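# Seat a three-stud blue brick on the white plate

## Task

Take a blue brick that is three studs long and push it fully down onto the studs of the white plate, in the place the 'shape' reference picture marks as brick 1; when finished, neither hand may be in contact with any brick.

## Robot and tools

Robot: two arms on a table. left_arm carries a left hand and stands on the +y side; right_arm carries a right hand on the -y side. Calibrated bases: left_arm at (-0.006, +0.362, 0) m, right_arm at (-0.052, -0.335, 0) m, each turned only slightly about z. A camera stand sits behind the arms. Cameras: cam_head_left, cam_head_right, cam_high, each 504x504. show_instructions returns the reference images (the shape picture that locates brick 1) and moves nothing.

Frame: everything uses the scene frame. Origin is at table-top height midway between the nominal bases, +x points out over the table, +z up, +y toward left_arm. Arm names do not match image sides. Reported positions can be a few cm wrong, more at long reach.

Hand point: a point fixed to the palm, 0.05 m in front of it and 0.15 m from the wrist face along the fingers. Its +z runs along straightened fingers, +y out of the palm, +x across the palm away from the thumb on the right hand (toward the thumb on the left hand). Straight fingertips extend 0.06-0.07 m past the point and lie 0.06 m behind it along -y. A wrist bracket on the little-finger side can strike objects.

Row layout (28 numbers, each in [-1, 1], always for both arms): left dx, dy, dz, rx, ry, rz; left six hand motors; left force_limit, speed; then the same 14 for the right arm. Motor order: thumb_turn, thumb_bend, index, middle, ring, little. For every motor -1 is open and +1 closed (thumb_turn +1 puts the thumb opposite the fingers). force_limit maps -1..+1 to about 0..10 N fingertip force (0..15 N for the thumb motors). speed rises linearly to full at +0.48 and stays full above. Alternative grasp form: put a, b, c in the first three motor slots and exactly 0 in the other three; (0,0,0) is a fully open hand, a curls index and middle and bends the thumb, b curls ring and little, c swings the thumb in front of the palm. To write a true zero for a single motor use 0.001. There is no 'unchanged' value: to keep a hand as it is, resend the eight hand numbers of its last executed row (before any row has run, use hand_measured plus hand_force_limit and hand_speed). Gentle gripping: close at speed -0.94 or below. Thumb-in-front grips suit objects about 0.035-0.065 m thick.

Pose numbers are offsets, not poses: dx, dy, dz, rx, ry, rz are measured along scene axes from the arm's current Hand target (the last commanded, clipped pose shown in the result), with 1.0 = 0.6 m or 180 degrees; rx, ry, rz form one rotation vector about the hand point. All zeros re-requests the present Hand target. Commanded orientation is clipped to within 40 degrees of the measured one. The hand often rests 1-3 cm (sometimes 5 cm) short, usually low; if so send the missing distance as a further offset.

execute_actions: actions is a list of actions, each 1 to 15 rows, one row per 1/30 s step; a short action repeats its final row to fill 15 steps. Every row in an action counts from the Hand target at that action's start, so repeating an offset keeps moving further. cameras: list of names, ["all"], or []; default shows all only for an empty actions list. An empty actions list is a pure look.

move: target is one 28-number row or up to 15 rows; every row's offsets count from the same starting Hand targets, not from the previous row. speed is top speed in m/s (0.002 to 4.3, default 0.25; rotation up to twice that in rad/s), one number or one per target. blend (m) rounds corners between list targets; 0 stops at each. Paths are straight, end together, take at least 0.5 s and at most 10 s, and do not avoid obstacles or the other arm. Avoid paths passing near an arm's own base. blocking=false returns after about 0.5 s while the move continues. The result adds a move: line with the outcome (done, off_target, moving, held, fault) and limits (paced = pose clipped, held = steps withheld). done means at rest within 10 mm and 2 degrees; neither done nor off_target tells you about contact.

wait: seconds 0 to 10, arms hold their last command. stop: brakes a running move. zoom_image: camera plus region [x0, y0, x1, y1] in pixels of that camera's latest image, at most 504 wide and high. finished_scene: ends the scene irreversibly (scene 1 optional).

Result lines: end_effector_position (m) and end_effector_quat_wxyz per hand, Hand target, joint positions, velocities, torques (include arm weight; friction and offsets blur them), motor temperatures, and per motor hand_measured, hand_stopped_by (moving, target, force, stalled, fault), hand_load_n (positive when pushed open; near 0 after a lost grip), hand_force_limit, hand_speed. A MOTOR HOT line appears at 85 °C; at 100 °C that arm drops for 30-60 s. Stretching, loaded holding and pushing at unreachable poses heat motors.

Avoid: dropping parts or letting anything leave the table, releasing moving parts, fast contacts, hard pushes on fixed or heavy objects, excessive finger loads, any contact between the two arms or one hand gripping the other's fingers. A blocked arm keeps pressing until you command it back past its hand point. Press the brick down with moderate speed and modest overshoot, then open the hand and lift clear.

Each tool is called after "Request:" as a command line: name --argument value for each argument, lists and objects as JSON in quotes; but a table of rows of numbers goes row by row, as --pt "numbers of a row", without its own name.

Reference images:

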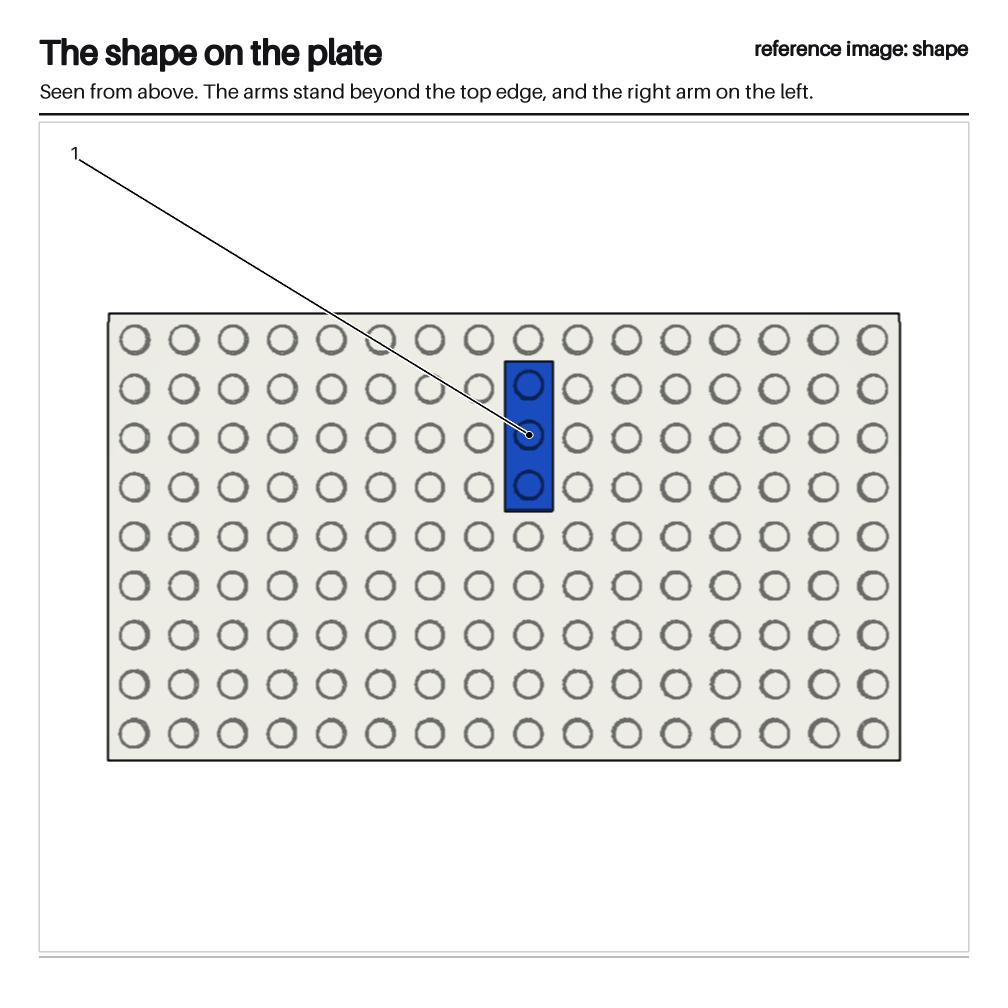

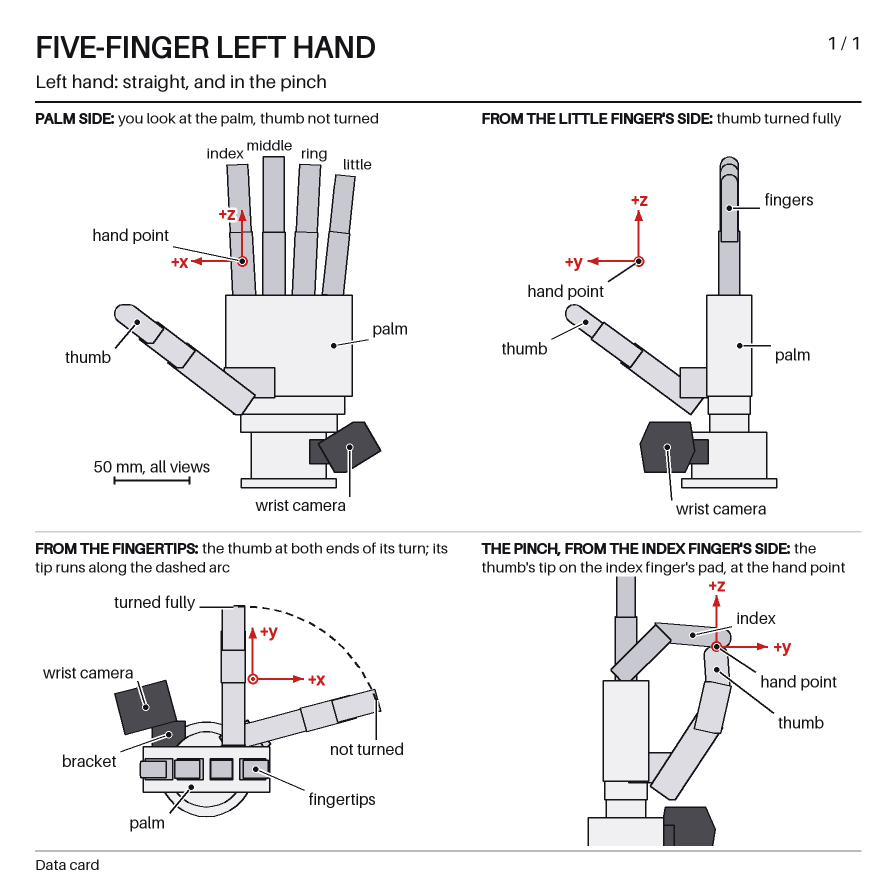

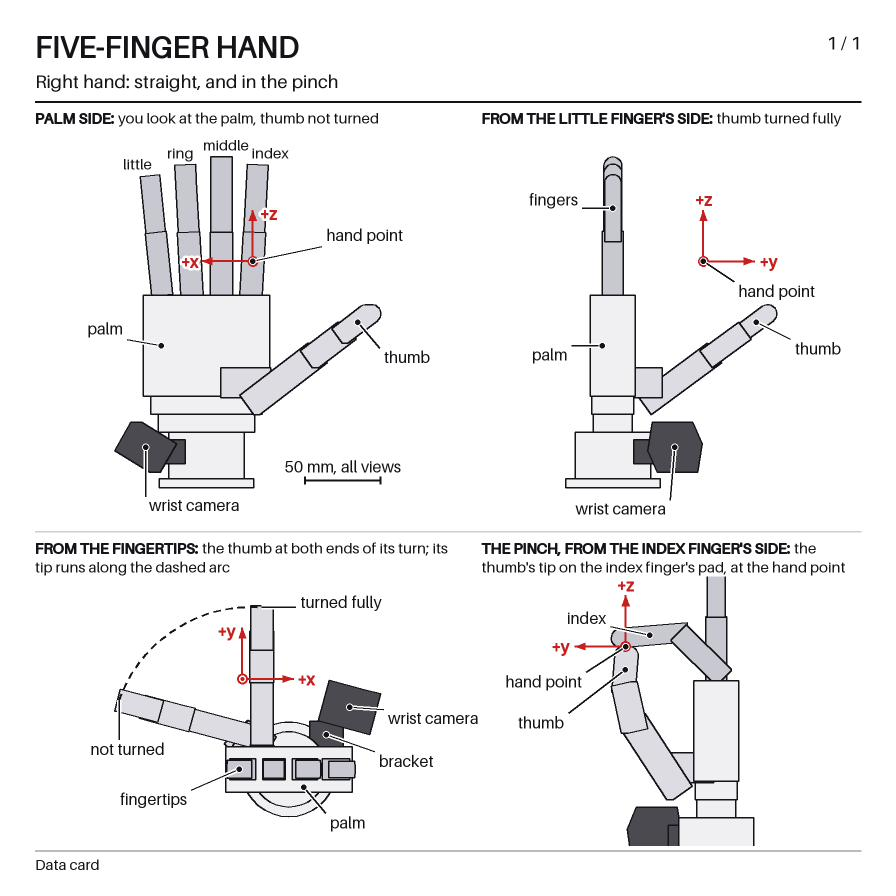

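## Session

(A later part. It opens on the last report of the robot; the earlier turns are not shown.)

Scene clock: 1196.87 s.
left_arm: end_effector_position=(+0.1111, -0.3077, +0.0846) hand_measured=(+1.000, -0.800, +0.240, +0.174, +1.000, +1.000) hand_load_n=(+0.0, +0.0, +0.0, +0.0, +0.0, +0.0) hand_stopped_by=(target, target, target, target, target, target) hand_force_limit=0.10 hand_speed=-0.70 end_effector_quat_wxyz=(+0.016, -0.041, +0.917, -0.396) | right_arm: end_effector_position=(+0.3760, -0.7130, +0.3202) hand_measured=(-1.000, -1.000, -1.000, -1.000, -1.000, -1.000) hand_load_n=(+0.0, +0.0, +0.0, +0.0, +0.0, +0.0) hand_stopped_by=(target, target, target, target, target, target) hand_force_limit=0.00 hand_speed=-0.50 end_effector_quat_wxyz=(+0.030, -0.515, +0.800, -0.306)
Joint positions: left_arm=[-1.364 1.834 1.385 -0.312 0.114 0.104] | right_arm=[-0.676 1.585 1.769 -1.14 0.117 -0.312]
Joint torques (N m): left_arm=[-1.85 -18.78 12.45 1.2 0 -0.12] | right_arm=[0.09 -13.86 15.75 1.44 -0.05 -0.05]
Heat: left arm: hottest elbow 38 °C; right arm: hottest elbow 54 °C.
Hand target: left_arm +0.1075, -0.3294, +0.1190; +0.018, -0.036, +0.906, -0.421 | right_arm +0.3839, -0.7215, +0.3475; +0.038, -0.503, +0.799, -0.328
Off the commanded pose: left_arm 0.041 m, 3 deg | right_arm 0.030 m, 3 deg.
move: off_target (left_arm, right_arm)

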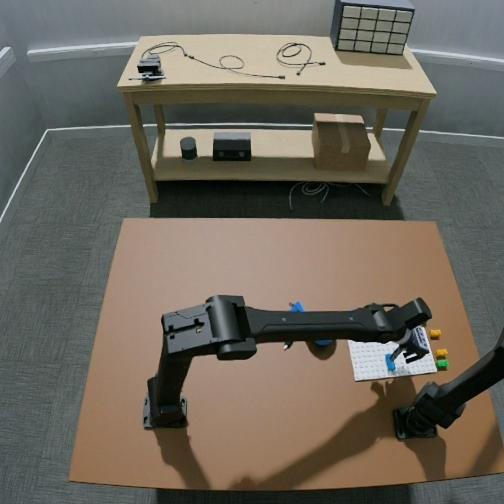

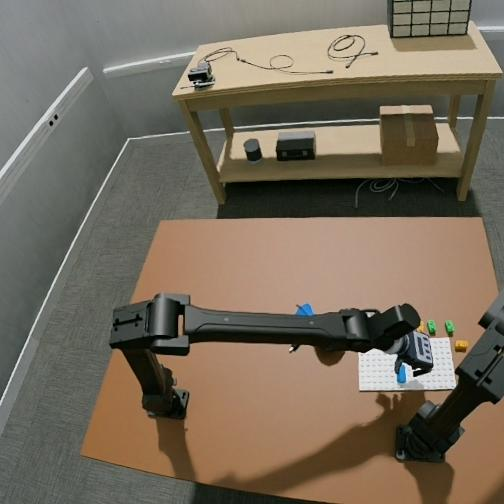

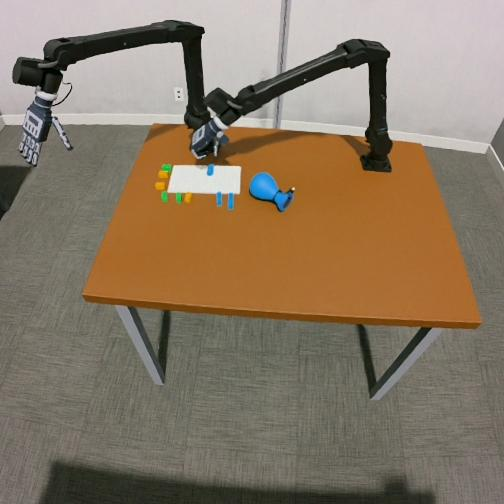

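Request:
move --target '[0.05, 0.2, 0.1, 0, 0, 0, 1, -0.75, 0.0, 0.001, 1, 1, -0.4, -0.4, 0, 0, 0, 0, 0, 0, 0, 0, 0, 0, 0, 0, 0, -0.5]' --speed 0.2 --cameras '["all"]'

Request:
zoom_image --camera "cam_high" --region '[195, 155, 225, 185]'

Request:
zoom_image --camera "cam_head_right" --region '[384, 358, 420, 394]'

Request:
zoom_image --camera "cam_head_left" --region '[374, 346, 410, 382]'

Scene clock: 1203.27 s.
left_arm: end_effector_position=(+0.1346, -0.2143, +0.1743) hand_measured=(+1.000, -0.750, +0.000, +0.000, +1.000, +1.000) hand_load_n=(+0.0, +0.0, +0.0, +0.0, +0.0, +0.0) hand_stopped_by=(target, target, target, target, target, target) hand_force_limit=-0.40 hand_speed=-0.40 end_effector_quat_wxyz=(+0.015, -0.039, +0.906, -0.421) | right_arm: end_effector_position=(+0.3760, -0.7130, +0.3202) hand_measured=(-1.000, -1.000, -1.000, -1.000, -1.000, -1.000) hand_load_n=(+0.0, +0.0, +0.0, +0.0, +0.0, -0.5) hand_stopped_by=(target, target, target, target, target, target) hand_force_limit=0.00 hand_speed=-0.50 end_effector_quat_wxyz=(+0.030, -0.515, +0.800, -0.306)
Joint positions: left_arm=[-1.267 1.526 1.212 -0.403 0.197 0.162] | right_arm=[-0.676 1.585 1.769 -1.14 0.117 -0.312]
Joint torques (N m): left_arm=[-0.21 -14.45 8.7 1.26 0.2 0.07] | right_arm=[0.03 -13.86 15.61 1.5 -0.02 0]
Heat: left arm: hottest elbow 40 °C; right arm: hottest elbow 54 °C.
Hand target: left_arm +0.1375, -0.2095, +0.1789; +0.018, -0.036, +0.906, -0.421 | right_arm +0.3839, -0.7215, +0.3475; +0.038, -0.503, +0.799, -0.328
Off the commanded pose: left_arm 0.007 m, 0 deg | right_arm 0.030 m, 3 deg.
move: off_target (right_arm)

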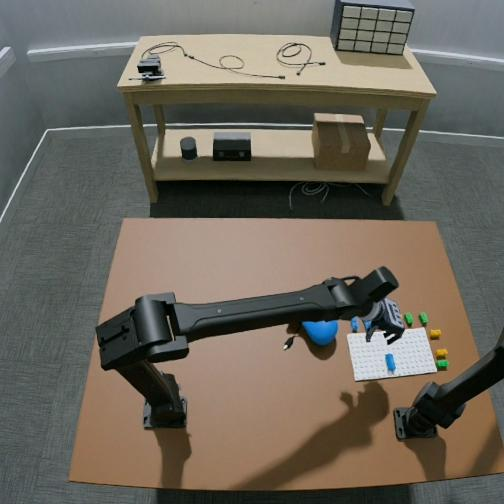

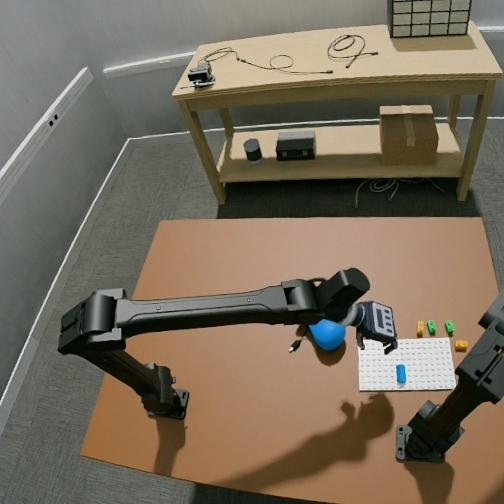

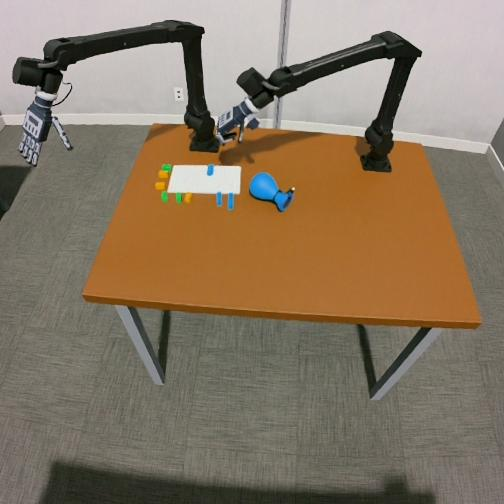

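Scaled by 16.800.

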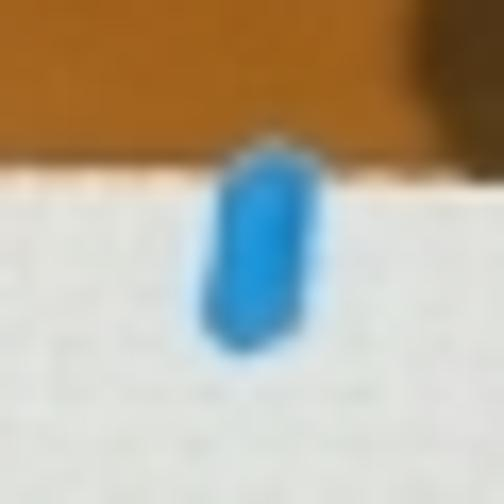

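Scaled by 14.000.

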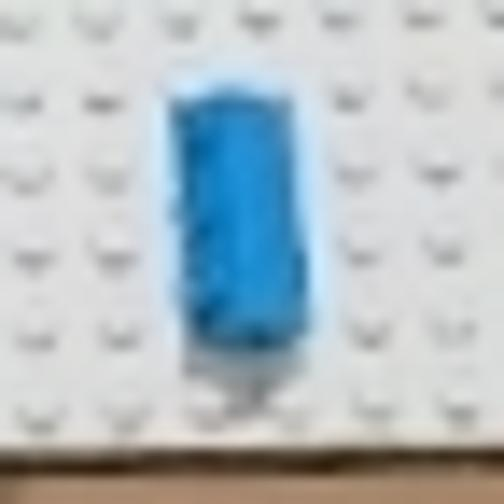

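Scaled by 14.000.

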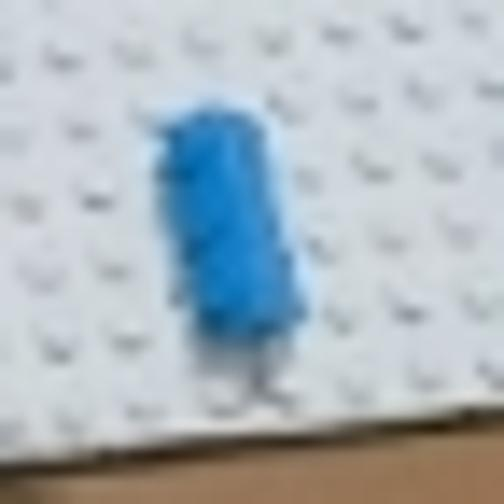

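Request:
move --pt "-0.053 -0.14 -0.13 0 0 0 1 -0.85 0.0 0.001 1 1 -0.4 -0.4 0 0 0 0 0 0 0 0 0 0 0 0 0 -0.5" --pt "-0.053 -0.14 -0.246 0 0 0 1 -0.85 0.0 0.001 1 1 -0.4 -0.4 0 0 0 0 0 0 0 0 0 0 0 0 0 -0.5" --speed '[0.15, 0.07]' --blend 0.01 --cameras '["all"]'

Request:
zoom_image --camera "cam_head_right" --region '[384, 358, 420, 394]'

Request:
zoom_image --camera "cam_head_left" --region '[374, 346, 410, 382]'

Scene clock: 1273.03 s.
left_arm: end_effector_position=(+0.1101, -0.2855, +0.0353) hand_measured=(+1.000, -0.850, +0.000, +0.000, +1.000, +1.000) hand_load_n=(+0.0, +0.0, +0.0, +0.5, +0.0, +0.0) hand_stopped_by=(target, target, target, target, target, target) hand_force_limit=-0.40 hand_speed=-0.40 end_effector_quat_wxyz=(+0.021, -0.035, +0.908, -0.417) | right_arm: end_effector_position=(+0.3760, -0.7130, +0.3202) hand_measured=(-1.000, -1.000, -1.000, -1.000, -1.000, -1.000) hand_load_n=(+0.0, +0.0, +0.5, +0.0, +0.0, +0.0) hand_stopped_by=(target, target, target, target, target, target) hand_force_limit=0.00 hand_speed=-0.50 end_effector_quat_wxyz=(+0.030, -0.515, +0.800, -0.306)
Joint positions: left_arm=[-1.356 1.837 1.219 -0.097 0.123 0.116] | right_arm=[-0.676 1.585 1.769 -1.14 0.117 -0.312]
Joint torques (N m): left_arm=[-1.61 -15.33 8.57 2.52 0 -0.16] | right_arm=[0.56 -13.27 15.68 1.52 -0.02 0.01]
Heat: left arm: hottest elbow 42 °C; right arm: hottest elbow 54 °C.
Hand target: left_arm +0.1056, -0.2936, +0.0316; +0.018, -0.036, +0.906, -0.421 | right_arm +0.3839, -0.7215, +0.3475; +0.038, -0.503, +0.799, -0.328
Off the commanded pose: left_arm 0.010 m, 1 deg | right_arm 0.030 m, 3 deg.
move: off_target (right_arm)

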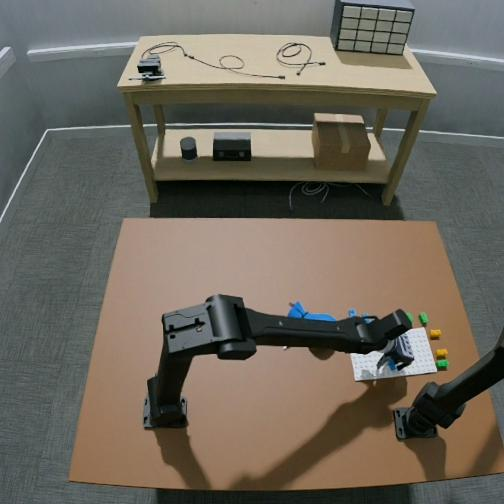

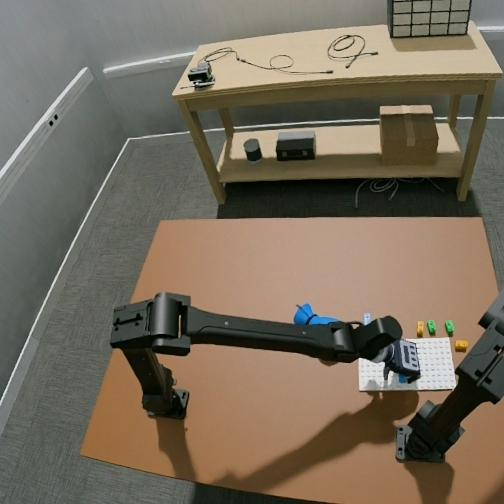

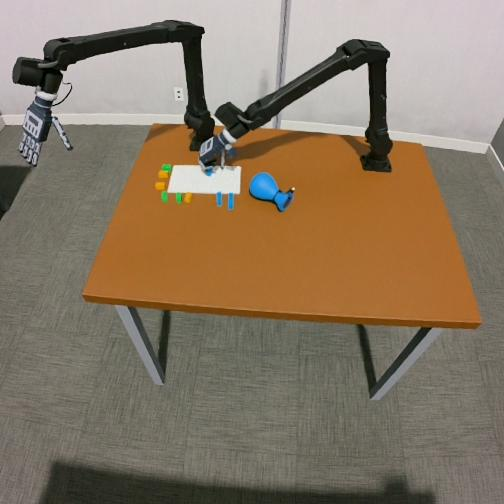

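Scaled by 14.000.

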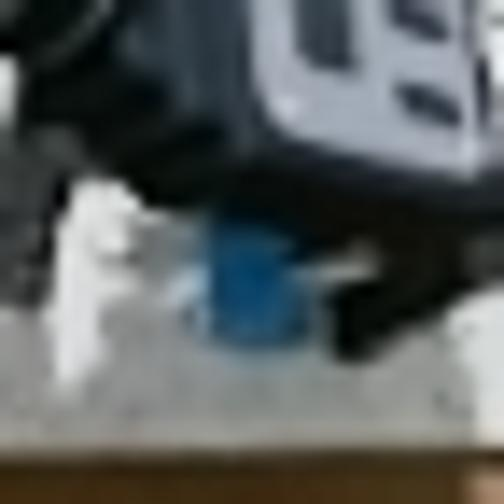

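Scaled by 14.000.

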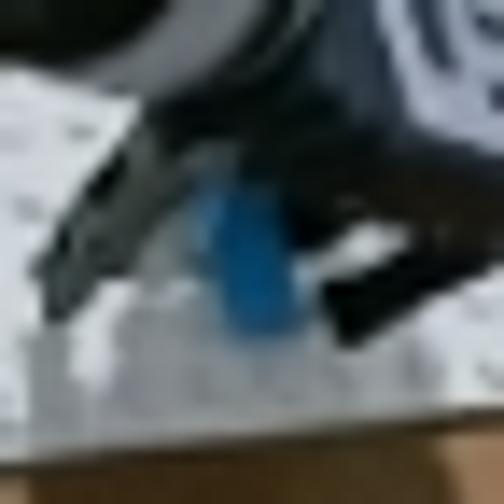

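Request:
move --target '[0.0, -0.004, -0.018, 0, 0, 0, 1, -0.6, 0.02, 0.04, 1, 1, -0.4, -0.5, 0, 0, 0, 0, 0, 0, 0, 0, 0, 0, 0, 0, 0, -0.5]' --speed 0.04

Request:
move --pt "0.0 0.0 0.0 0 0 0 1 -0.46 0.02 0.04 1 1 -0.4 -0.8 0 0 0 0 0 0 0 0 0 0 0 0 0 -0.5" --pt "0.0 0.0 0.0 0 0 0 1 -0.46 0.35 0.3 1 1 -0.3 -0.93 0 0 0 0 0 0 0 0 0 0 0 0 0 -0.5" --speed 0.04 --cameras '["all"]'

Request:
zoom_image --camera "cam_head_right" --region '[384, 358, 420, 394]'

Request:
zoom_image --camera "cam_head_left" --region '[374, 346, 410, 382]'

Scene clock: 1285.37 s.
left_arm: end_effector_position=(+0.1112, -0.2897, +0.0296) hand_measured=(+1.000, -0.600, +0.020, +0.040, +1.000, +1.000) hand_load_n=(+0.0, +0.0, +0.0, -0.5, +0.0, +0.5) hand_stopped_by=(target, target, target, target, target, target) hand_force_limit=-0.40 hand_speed=-0.50 end_effector_quat_wxyz=(+0.022, -0.035, +0.906, -0.422) | right_arm: end_effector_position=(+0.3760, -0.7130, +0.3202) hand_measured=(-1.000, -1.000, -1.000, -1.000, -1.000, -1.000) hand_load_n=(+0.0, +0.0, +0.0, +0.0, +0.0, +0.0) hand_stopped_by=(target, target, target, target, target, target) hand_force_limit=0.00 hand_speed=-0.50 end_effector_quat_wxyz=(+0.030, -0.515, +0.800, -0.306)
Joint positions: left_arm=[-1.356 1.853 1.219 -0.07 0.122 0.115] | right_arm=[-0.676 1.585 1.769 -1.14 0.117 -0.312]
Joint torques (N m): left_arm=[-1.67 -14.97 8.42 2.39 -0.02 -0.15] | right_arm=[-0.32 -13.57 15.66 1.58 -0.04 0]
Heat: left arm: hottest elbow 41 °C; right arm: hottest elbow 54 °C.
Hand target: left_arm +0.1056, -0.2960, +0.0209; +0.018, -0.036, +0.906, -0.422 | right_arm +0.3839, -0.7215, +0.3475; +0.038, -0.503, +0.799, -0.328
Off the commanded pose: left_arm 0.012 m, 0 deg | right_arm 0.030 m, 3 deg.
move: off_target (left_arm, right_arm)

Scene clock: 1287.30 s.
left_arm: end_effector_position=(+0.1116, -0.2916, +0.0297) hand_measured=(+1.000, -0.460, +0.196, +0.084, +1.000, +1.000) hand_load_n=(+0.0, +4.5, +3.5, +3.0, +0.0, +0.0) hand_stopped_by=(target, target, force, force, target, target) hand_force_limit=-0.30 hand_speed=-0.93 end_effector_quat_wxyz=(+0.022, -0.035, +0.904, -0.425) | right_arm: end_effector_position=(+0.3760, -0.7130, +0.3202) hand_measured=(-1.000, -1.000, -1.000, -1.000, -1.000, -1.000) hand_load_n=(+0.0, +0.0, +0.0, +0.0, +0.0, +0.0) hand_stopped_by=(target, target, target, target, target, target) hand_force_limit=0.00 hand_speed=-0.50 end_effector_quat_wxyz=(+0.030, -0.515, +0.800, -0.306)
Joint positions: left_arm=[-1.356 1.855 1.219 -0.06 0.122 0.115] | right_arm=[-0.676 1.585 1.769 -1.14 0.117 -0.312]
Joint torques (N m): left_arm=[-1.67 -15.21 8.43 1.96 -0.03 -0.15] | right_arm=[0.21 -13.68 15.61 1.61 -0.03 -0.03]
Heat: left arm: hottest elbow 41 °C; right arm: hottest elbow 54 °C.
Hand target: left_arm +0.1058, -0.2960, +0.0207; +0.018, -0.036, +0.906, -0.421 | right_arm +0.3839, -0.7215, +0.3475; +0.038, -0.503, +0.799, -0.328
Off the commanded pose: left_arm 0.012 m, 1 deg | right_arm 0.030 m, 3 deg.
move: off_target (left_arm, right_arm); target 2's new numbers were sent with left_arm's hand 0.012 m and 0 deg from that target

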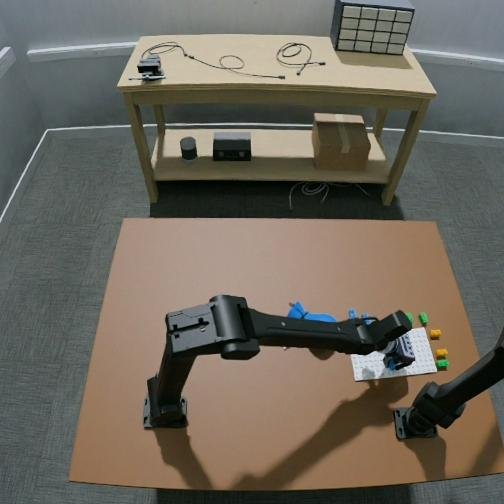

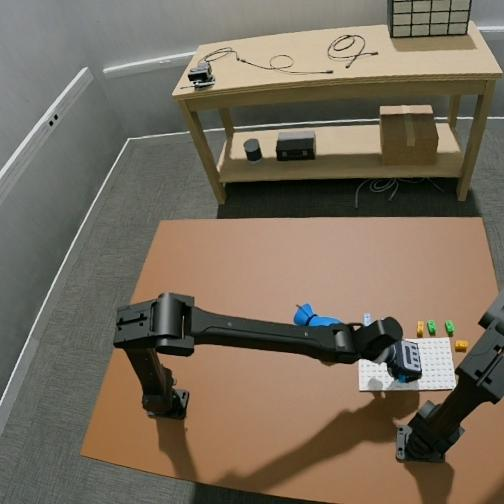

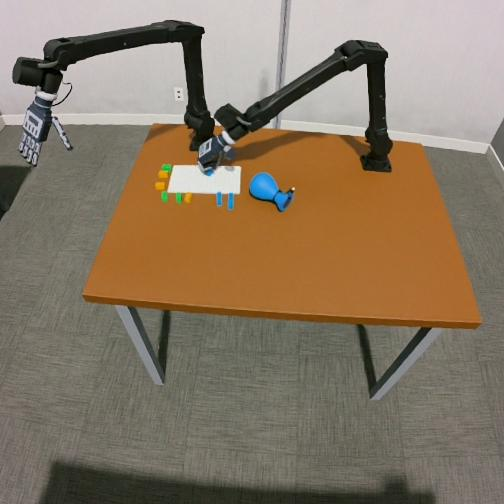

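Scaled by 14.000.

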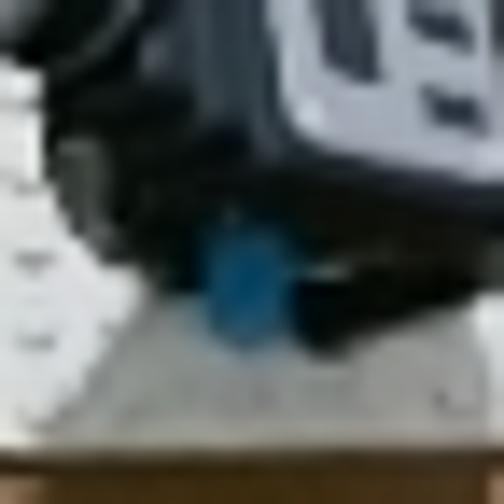

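Scaled by 14.000.

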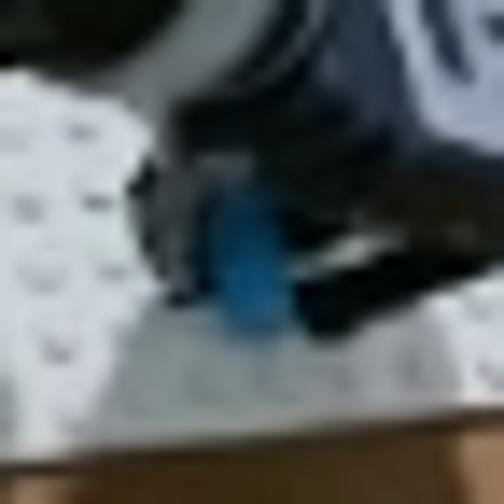

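Request:
move --pt "0.0 -0.035 0.17 0 0 0 1 -0.46 0.35 0.3 1 1 -0.3 -0.93 0 0 0 0 0 0 0 0 0 0 0 0 0 -0.5" --pt "0.36 0.05 0.17 0 0 0 1 -0.46 0.35 0.3 1 1 -0.3 -0.93 0 0 0 0 0 0 0 0 0 0 0 0 0 -0.5" --pt "0.36 0.05 0.05 0 0 0 1 -0.46 0.35 0.3 1 1 -0.3 -0.93 0 0 0 0 0 0 0 0 0 0 0 0 0 -0.5" --speed '[0.1, 0.15, 0.1]' --blend '[0.03, 0.02, 0]' --cameras '["all"]'

Request:
zoom_image --camera "cam_head_right" --region '[370, 280, 440, 350]'

Request:
zoom_image --camera "cam_head_left" --region '[355, 270, 425, 340]'

Request:
zoom_image --camera "cam_high" --region '[180, 160, 250, 230]'

Scene clock: 1304.57 s.
left_arm: end_effector_position=(+0.3183, -0.2637, +0.0573) hand_measured=(+1.000, -0.460, +0.196, +0.084, +1.000, +1.000) hand_load_n=(-0.5, +3.0, +2.5, +0.0, +0.0, +0.0) hand_stopped_by=(target, target, force, force, target, target) hand_force_limit=-0.30 hand_speed=-0.93 end_effector_quat_wxyz=(+0.015, -0.042, +0.907, -0.418) | right_arm: end_effector_position=(+0.3760, -0.7130, +0.3202) hand_measured=(-1.000, -1.000, -1.000, -1.000, -1.000, -1.000) hand_load_n=(+0.0, +0.0, +0.0, +0.0, +0.0, +0.0) hand_stopped_by=(target, target, target, target, target, target) hand_force_limit=0.00 hand_speed=-0.50 end_effector_quat_wxyz=(+0.030, -0.515, +0.800, -0.306)
Joint positions: left_arm=[-1.012 1.958 1.484 -0.302 0.381 0.339] | right_arm=[-0.676 1.585 1.769 -1.14 0.117 -0.312]
Joint torques (N m): left_arm=[-0.56 -18.14 8.21 2.62 0.32 0.05] | right_arm=[0.26 -13.68 15.62 1.42 -0.03 -0.03]
Motor temperatures (°C): left_arm=[29 36 41 28 26 27] | right_arm=[27 35 55 27 28 27]
Heat: left arm: hottest elbow 41 °C; right arm: hottest elbow 55 °C.
Hand target: left_arm +0.3217, -0.2660, +0.0507; +0.018, -0.036, +0.906, -0.421 | right_arm +0.3839, -0.7215, +0.3475; +0.038, -0.503, +0.799, -0.328
Off the commanded pose: left_arm 0.008 m, 1 deg | right_arm 0.030 m, 3 deg.
move: off_target (right_arm)

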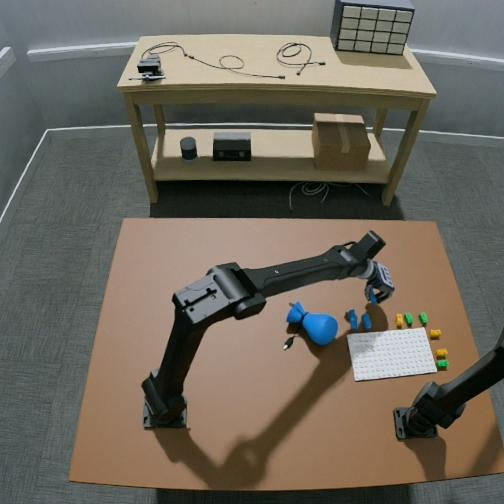

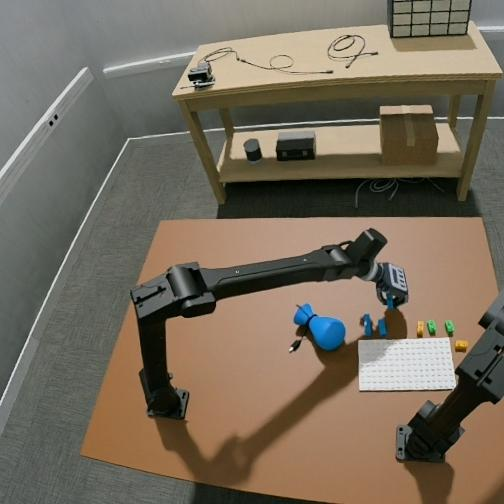

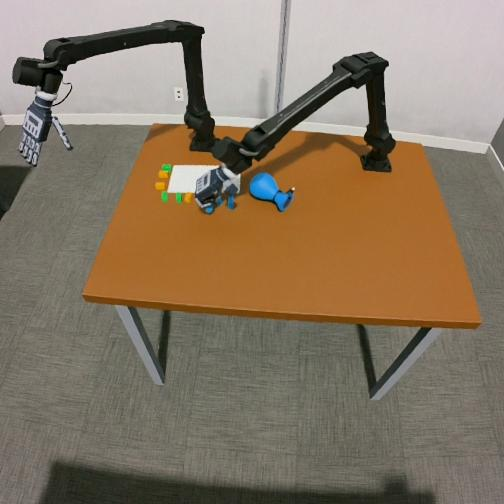

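Scaled by 7.200.

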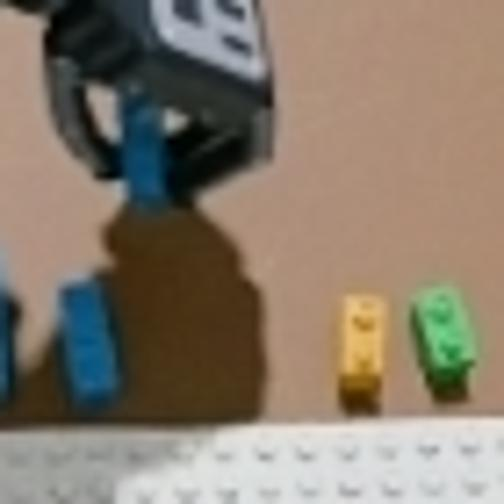

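Scaled by 7.200.

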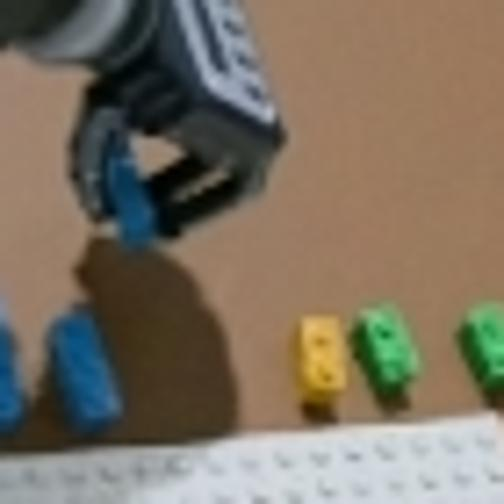

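Scaled by 7.200.

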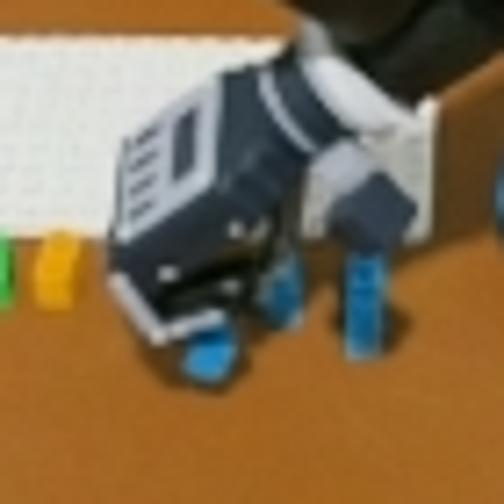

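Request:
zoom_image --camera "cam_head_right" --region '[376, 284, 406, 314]'

Request:
zoom_image --camera "cam_head_left" --region '[360, 280, 390, 310]'

Request:
zoom_image --camera "cam_high" --region '[198, 192, 228, 222]'

Scaled by 16.800.

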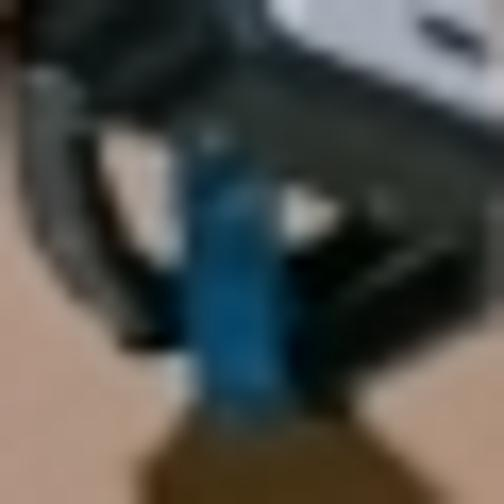

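Scaled by 16.800.

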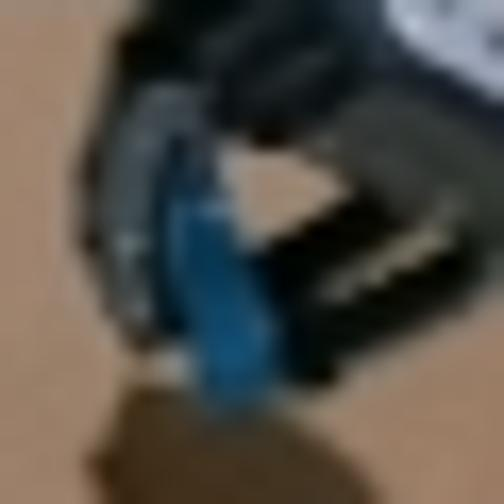

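Scaled by 16.800.

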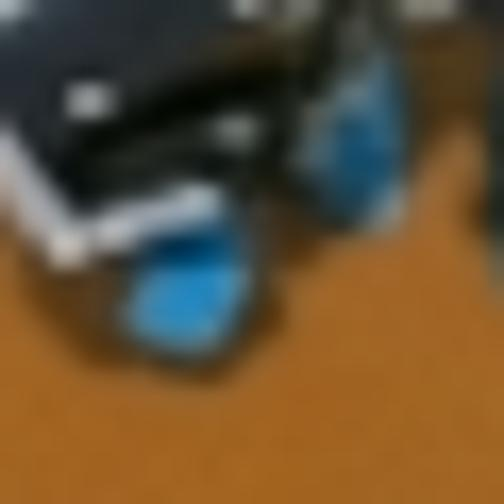

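Request:
move --target '[0.0, 0.0, -0.05, 0, 0, 0, 1, -0.46, 0.35, 0.3, 1, 1, -0.3, -0.93, 0, 0, 0, 0, 0, 0, 0, 0, 0, 0, 0, 0, 0, -0.5]' --speed 0.06 --cameras '["all"]'

Request:
zoom_image --camera "cam_head_right" --region '[376, 290, 406, 320]'

Request:
zoom_image --camera "cam_head_left" --region '[360, 285, 390, 315]'

Request:
zoom_image --camera "cam_high" --region '[198, 196, 228, 226]'

Scene clock: 1320.37 s.
left_arm: end_effector_position=(+0.3179, -0.2631, +0.0246) hand_measured=(+1.000, -0.460, +0.196, +0.084, +1.000, +1.000) hand_load_n=(-0.5, +2.5, +2.0, +0.0, +0.0, +0.0) hand_stopped_by=(target, target, force, force, target, target) hand_force_limit=-0.30 hand_speed=-0.93 end_effector_quat_wxyz=(+0.014, -0.042, +0.908, -0.416) | right_arm: end_effector_position=(+0.3760, -0.7130, +0.3202) hand_measured=(-1.000, -1.000, -1.000, -1.000, -1.000, -1.000) hand_load_n=(+0.0, +0.0, +0.0, +0.0, +0.0, +0.0) hand_stopped_by=(target, target, target, target, target, target) hand_force_limit=0.00 hand_speed=-0.50 end_effector_quat_wxyz=(+0.030, -0.515, +0.800, -0.306)
Joint positions: left_arm=[-1.012 2 1.456 -0.237 0.381 0.339] | right_arm=[-0.676 1.585 1.769 -1.14 0.117 -0.312]
Joint torques (N m): left_arm=[-0.56 -18.73 8.1 2.62 0.32 0.05] | right_arm=[0.09 -14.04 15.73 1.5 -0.05 -0.03]
Motor temperatures (°C): left_arm=[29 36 41 28 26 27] | right_arm=[27 35 55 27 28 27]
Heat: left arm: hottest elbow 41 °C; right arm: hottest elbow 55 °C.
Hand target: left_arm +0.3217, -0.2660, +0.0207; +0.018, -0.036, +0.906, -0.421 | right_arm +0.3839, -0.7215, +0.3475; +0.038, -0.503, +0.799, -0.328
Off the commanded pose: left_arm 0.006 m, 1 deg | right_arm 0.030 m, 3 deg.
move: off_target (right_arm)

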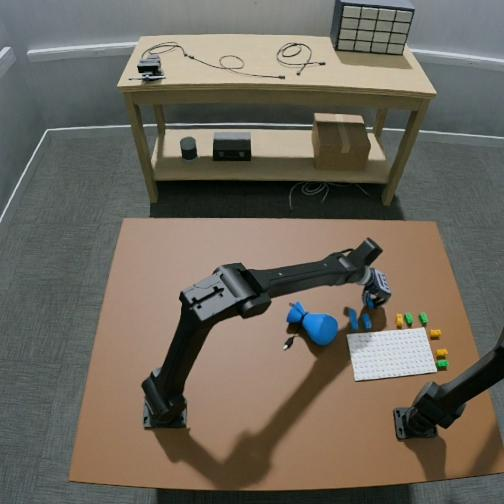

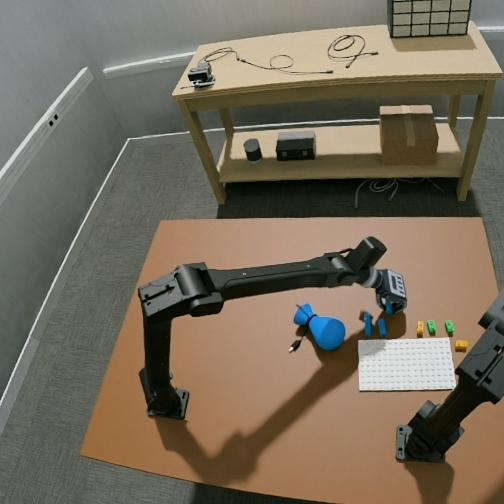

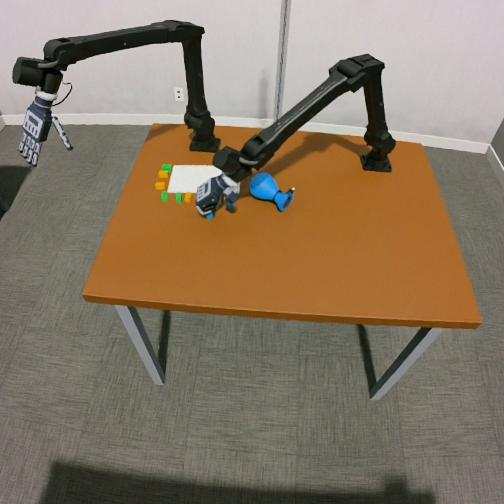

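Scaled by 16.800.

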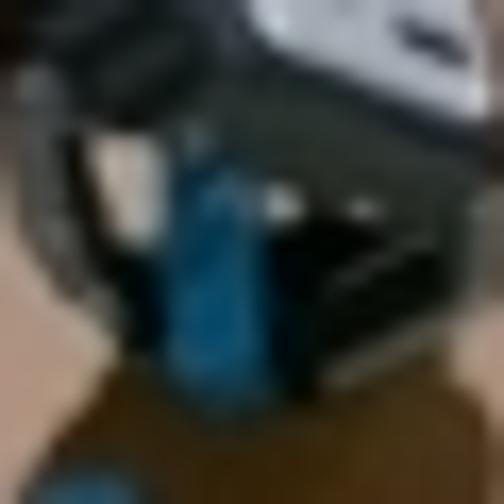

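Scaled by 16.800.

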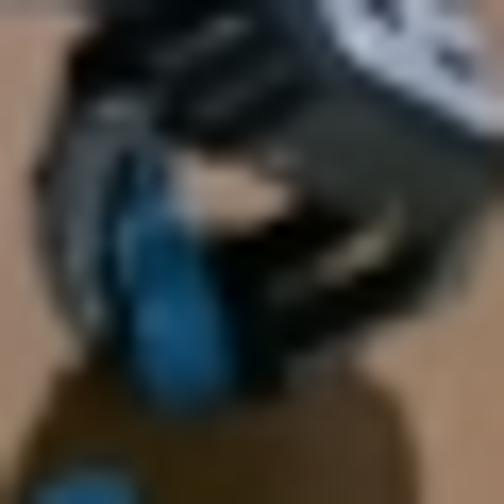

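Scaled by 16.800.

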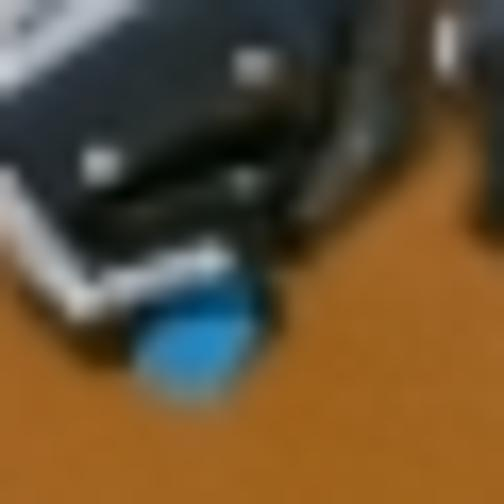

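Request:
move --target '[0.0, 0.0, 0.0, 0, 0, 0, 1, -0.75, 0.0, 0.05, 1, 1, -0.3, -0.8, 0, 0, 0, 0, 0, 0, 0, 0, 0, 0, 0, 0, 0, -0.5]' --speed 0.06 --cameras '["all"]'

Request:
zoom_image --camera "cam_head_right" --region '[376, 290, 406, 320]'

Request:
zoom_image --camera "cam_head_left" --region '[360, 285, 390, 315]'

Request:
zoom_image --camera "cam_high" --region '[198, 196, 228, 226]'

Scene clock: 1326.80 s.
left_arm: end_effector_position=(+0.3179, -0.2631, +0.0246) hand_measured=(+1.000, -0.750, +0.000, +0.050, +1.000, +1.000) hand_load_n=(+0.0, +0.0, +0.0, +0.0, +0.0, +0.0) hand_stopped_by=(target, target, target, target, target, target) hand_force_limit=-0.30 hand_speed=-0.80 end_effector_quat_wxyz=(+0.014, -0.042, +0.908, -0.416) | right_arm: end_effector_position=(+0.3760, -0.7130, +0.3202) hand_measured=(-1.000, -1.000, -1.000, -1.000, -1.000, -1.000) hand_load_n=(+0.0, +0.0, +0.0, +0.0, +0.0, +0.0) hand_stopped_by=(target, target, target, target, target, target) hand_force_limit=0.00 hand_speed=-0.50 end_effector_quat_wxyz=(+0.030, -0.515, +0.800, -0.306)
Joint positions: left_arm=[-1.012 2 1.456 -0.237 0.381 0.339] | right_arm=[-0.676 1.585 1.769 -1.14 0.117 -0.312]
Joint torques (N m): left_arm=[-0.56 -18.61 8.1 2.62 0.32 0.05] | right_arm=[0.44 -13.63 15.65 1.58 -0.03 0]
Motor temperatures (°C): left_arm=[29 36 41 28 26 27] | right_arm=[27 35 55 27 28 27]
Heat: left arm: hottest elbow 41 °C; right arm: hottest elbow 55 °C.
Hand target: left_arm +0.3217, -0.2660, +0.0207; +0.018, -0.036, +0.906, -0.421 | right_arm +0.3839, -0.7215, +0.3475; +0.038, -0.503, +0.799, -0.328
Off the commanded pose: left_arm 0.006 m, 1 deg | right_arm 0.030 m, 3 deg.
move: off_target (right_arm)

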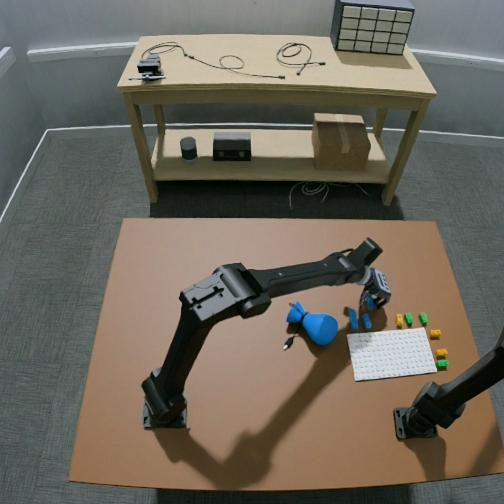

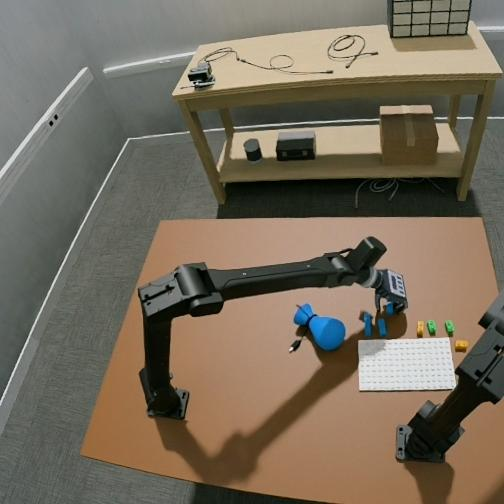

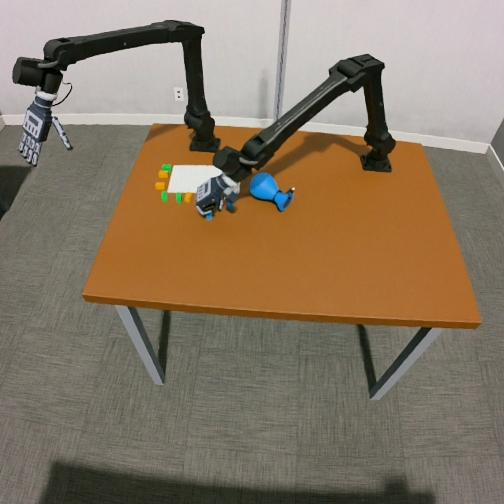

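Scaled by 16.800.

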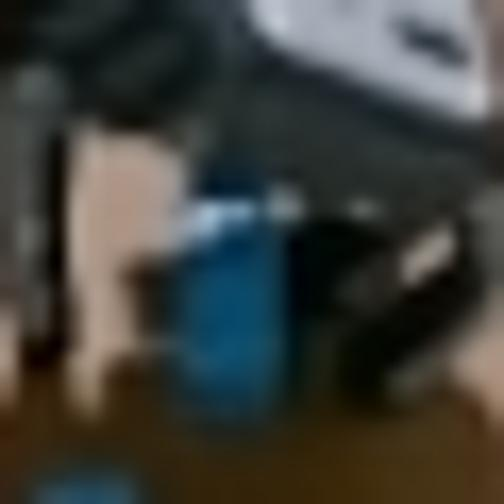

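Scaled by 16.800.

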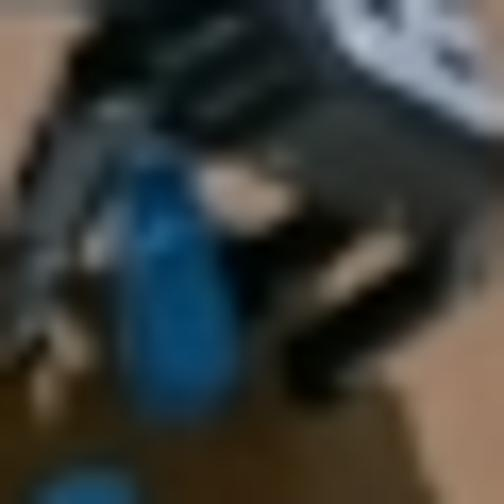

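Scaled by 16.800.

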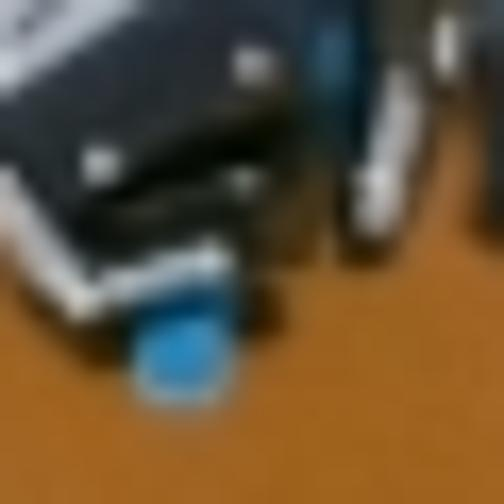

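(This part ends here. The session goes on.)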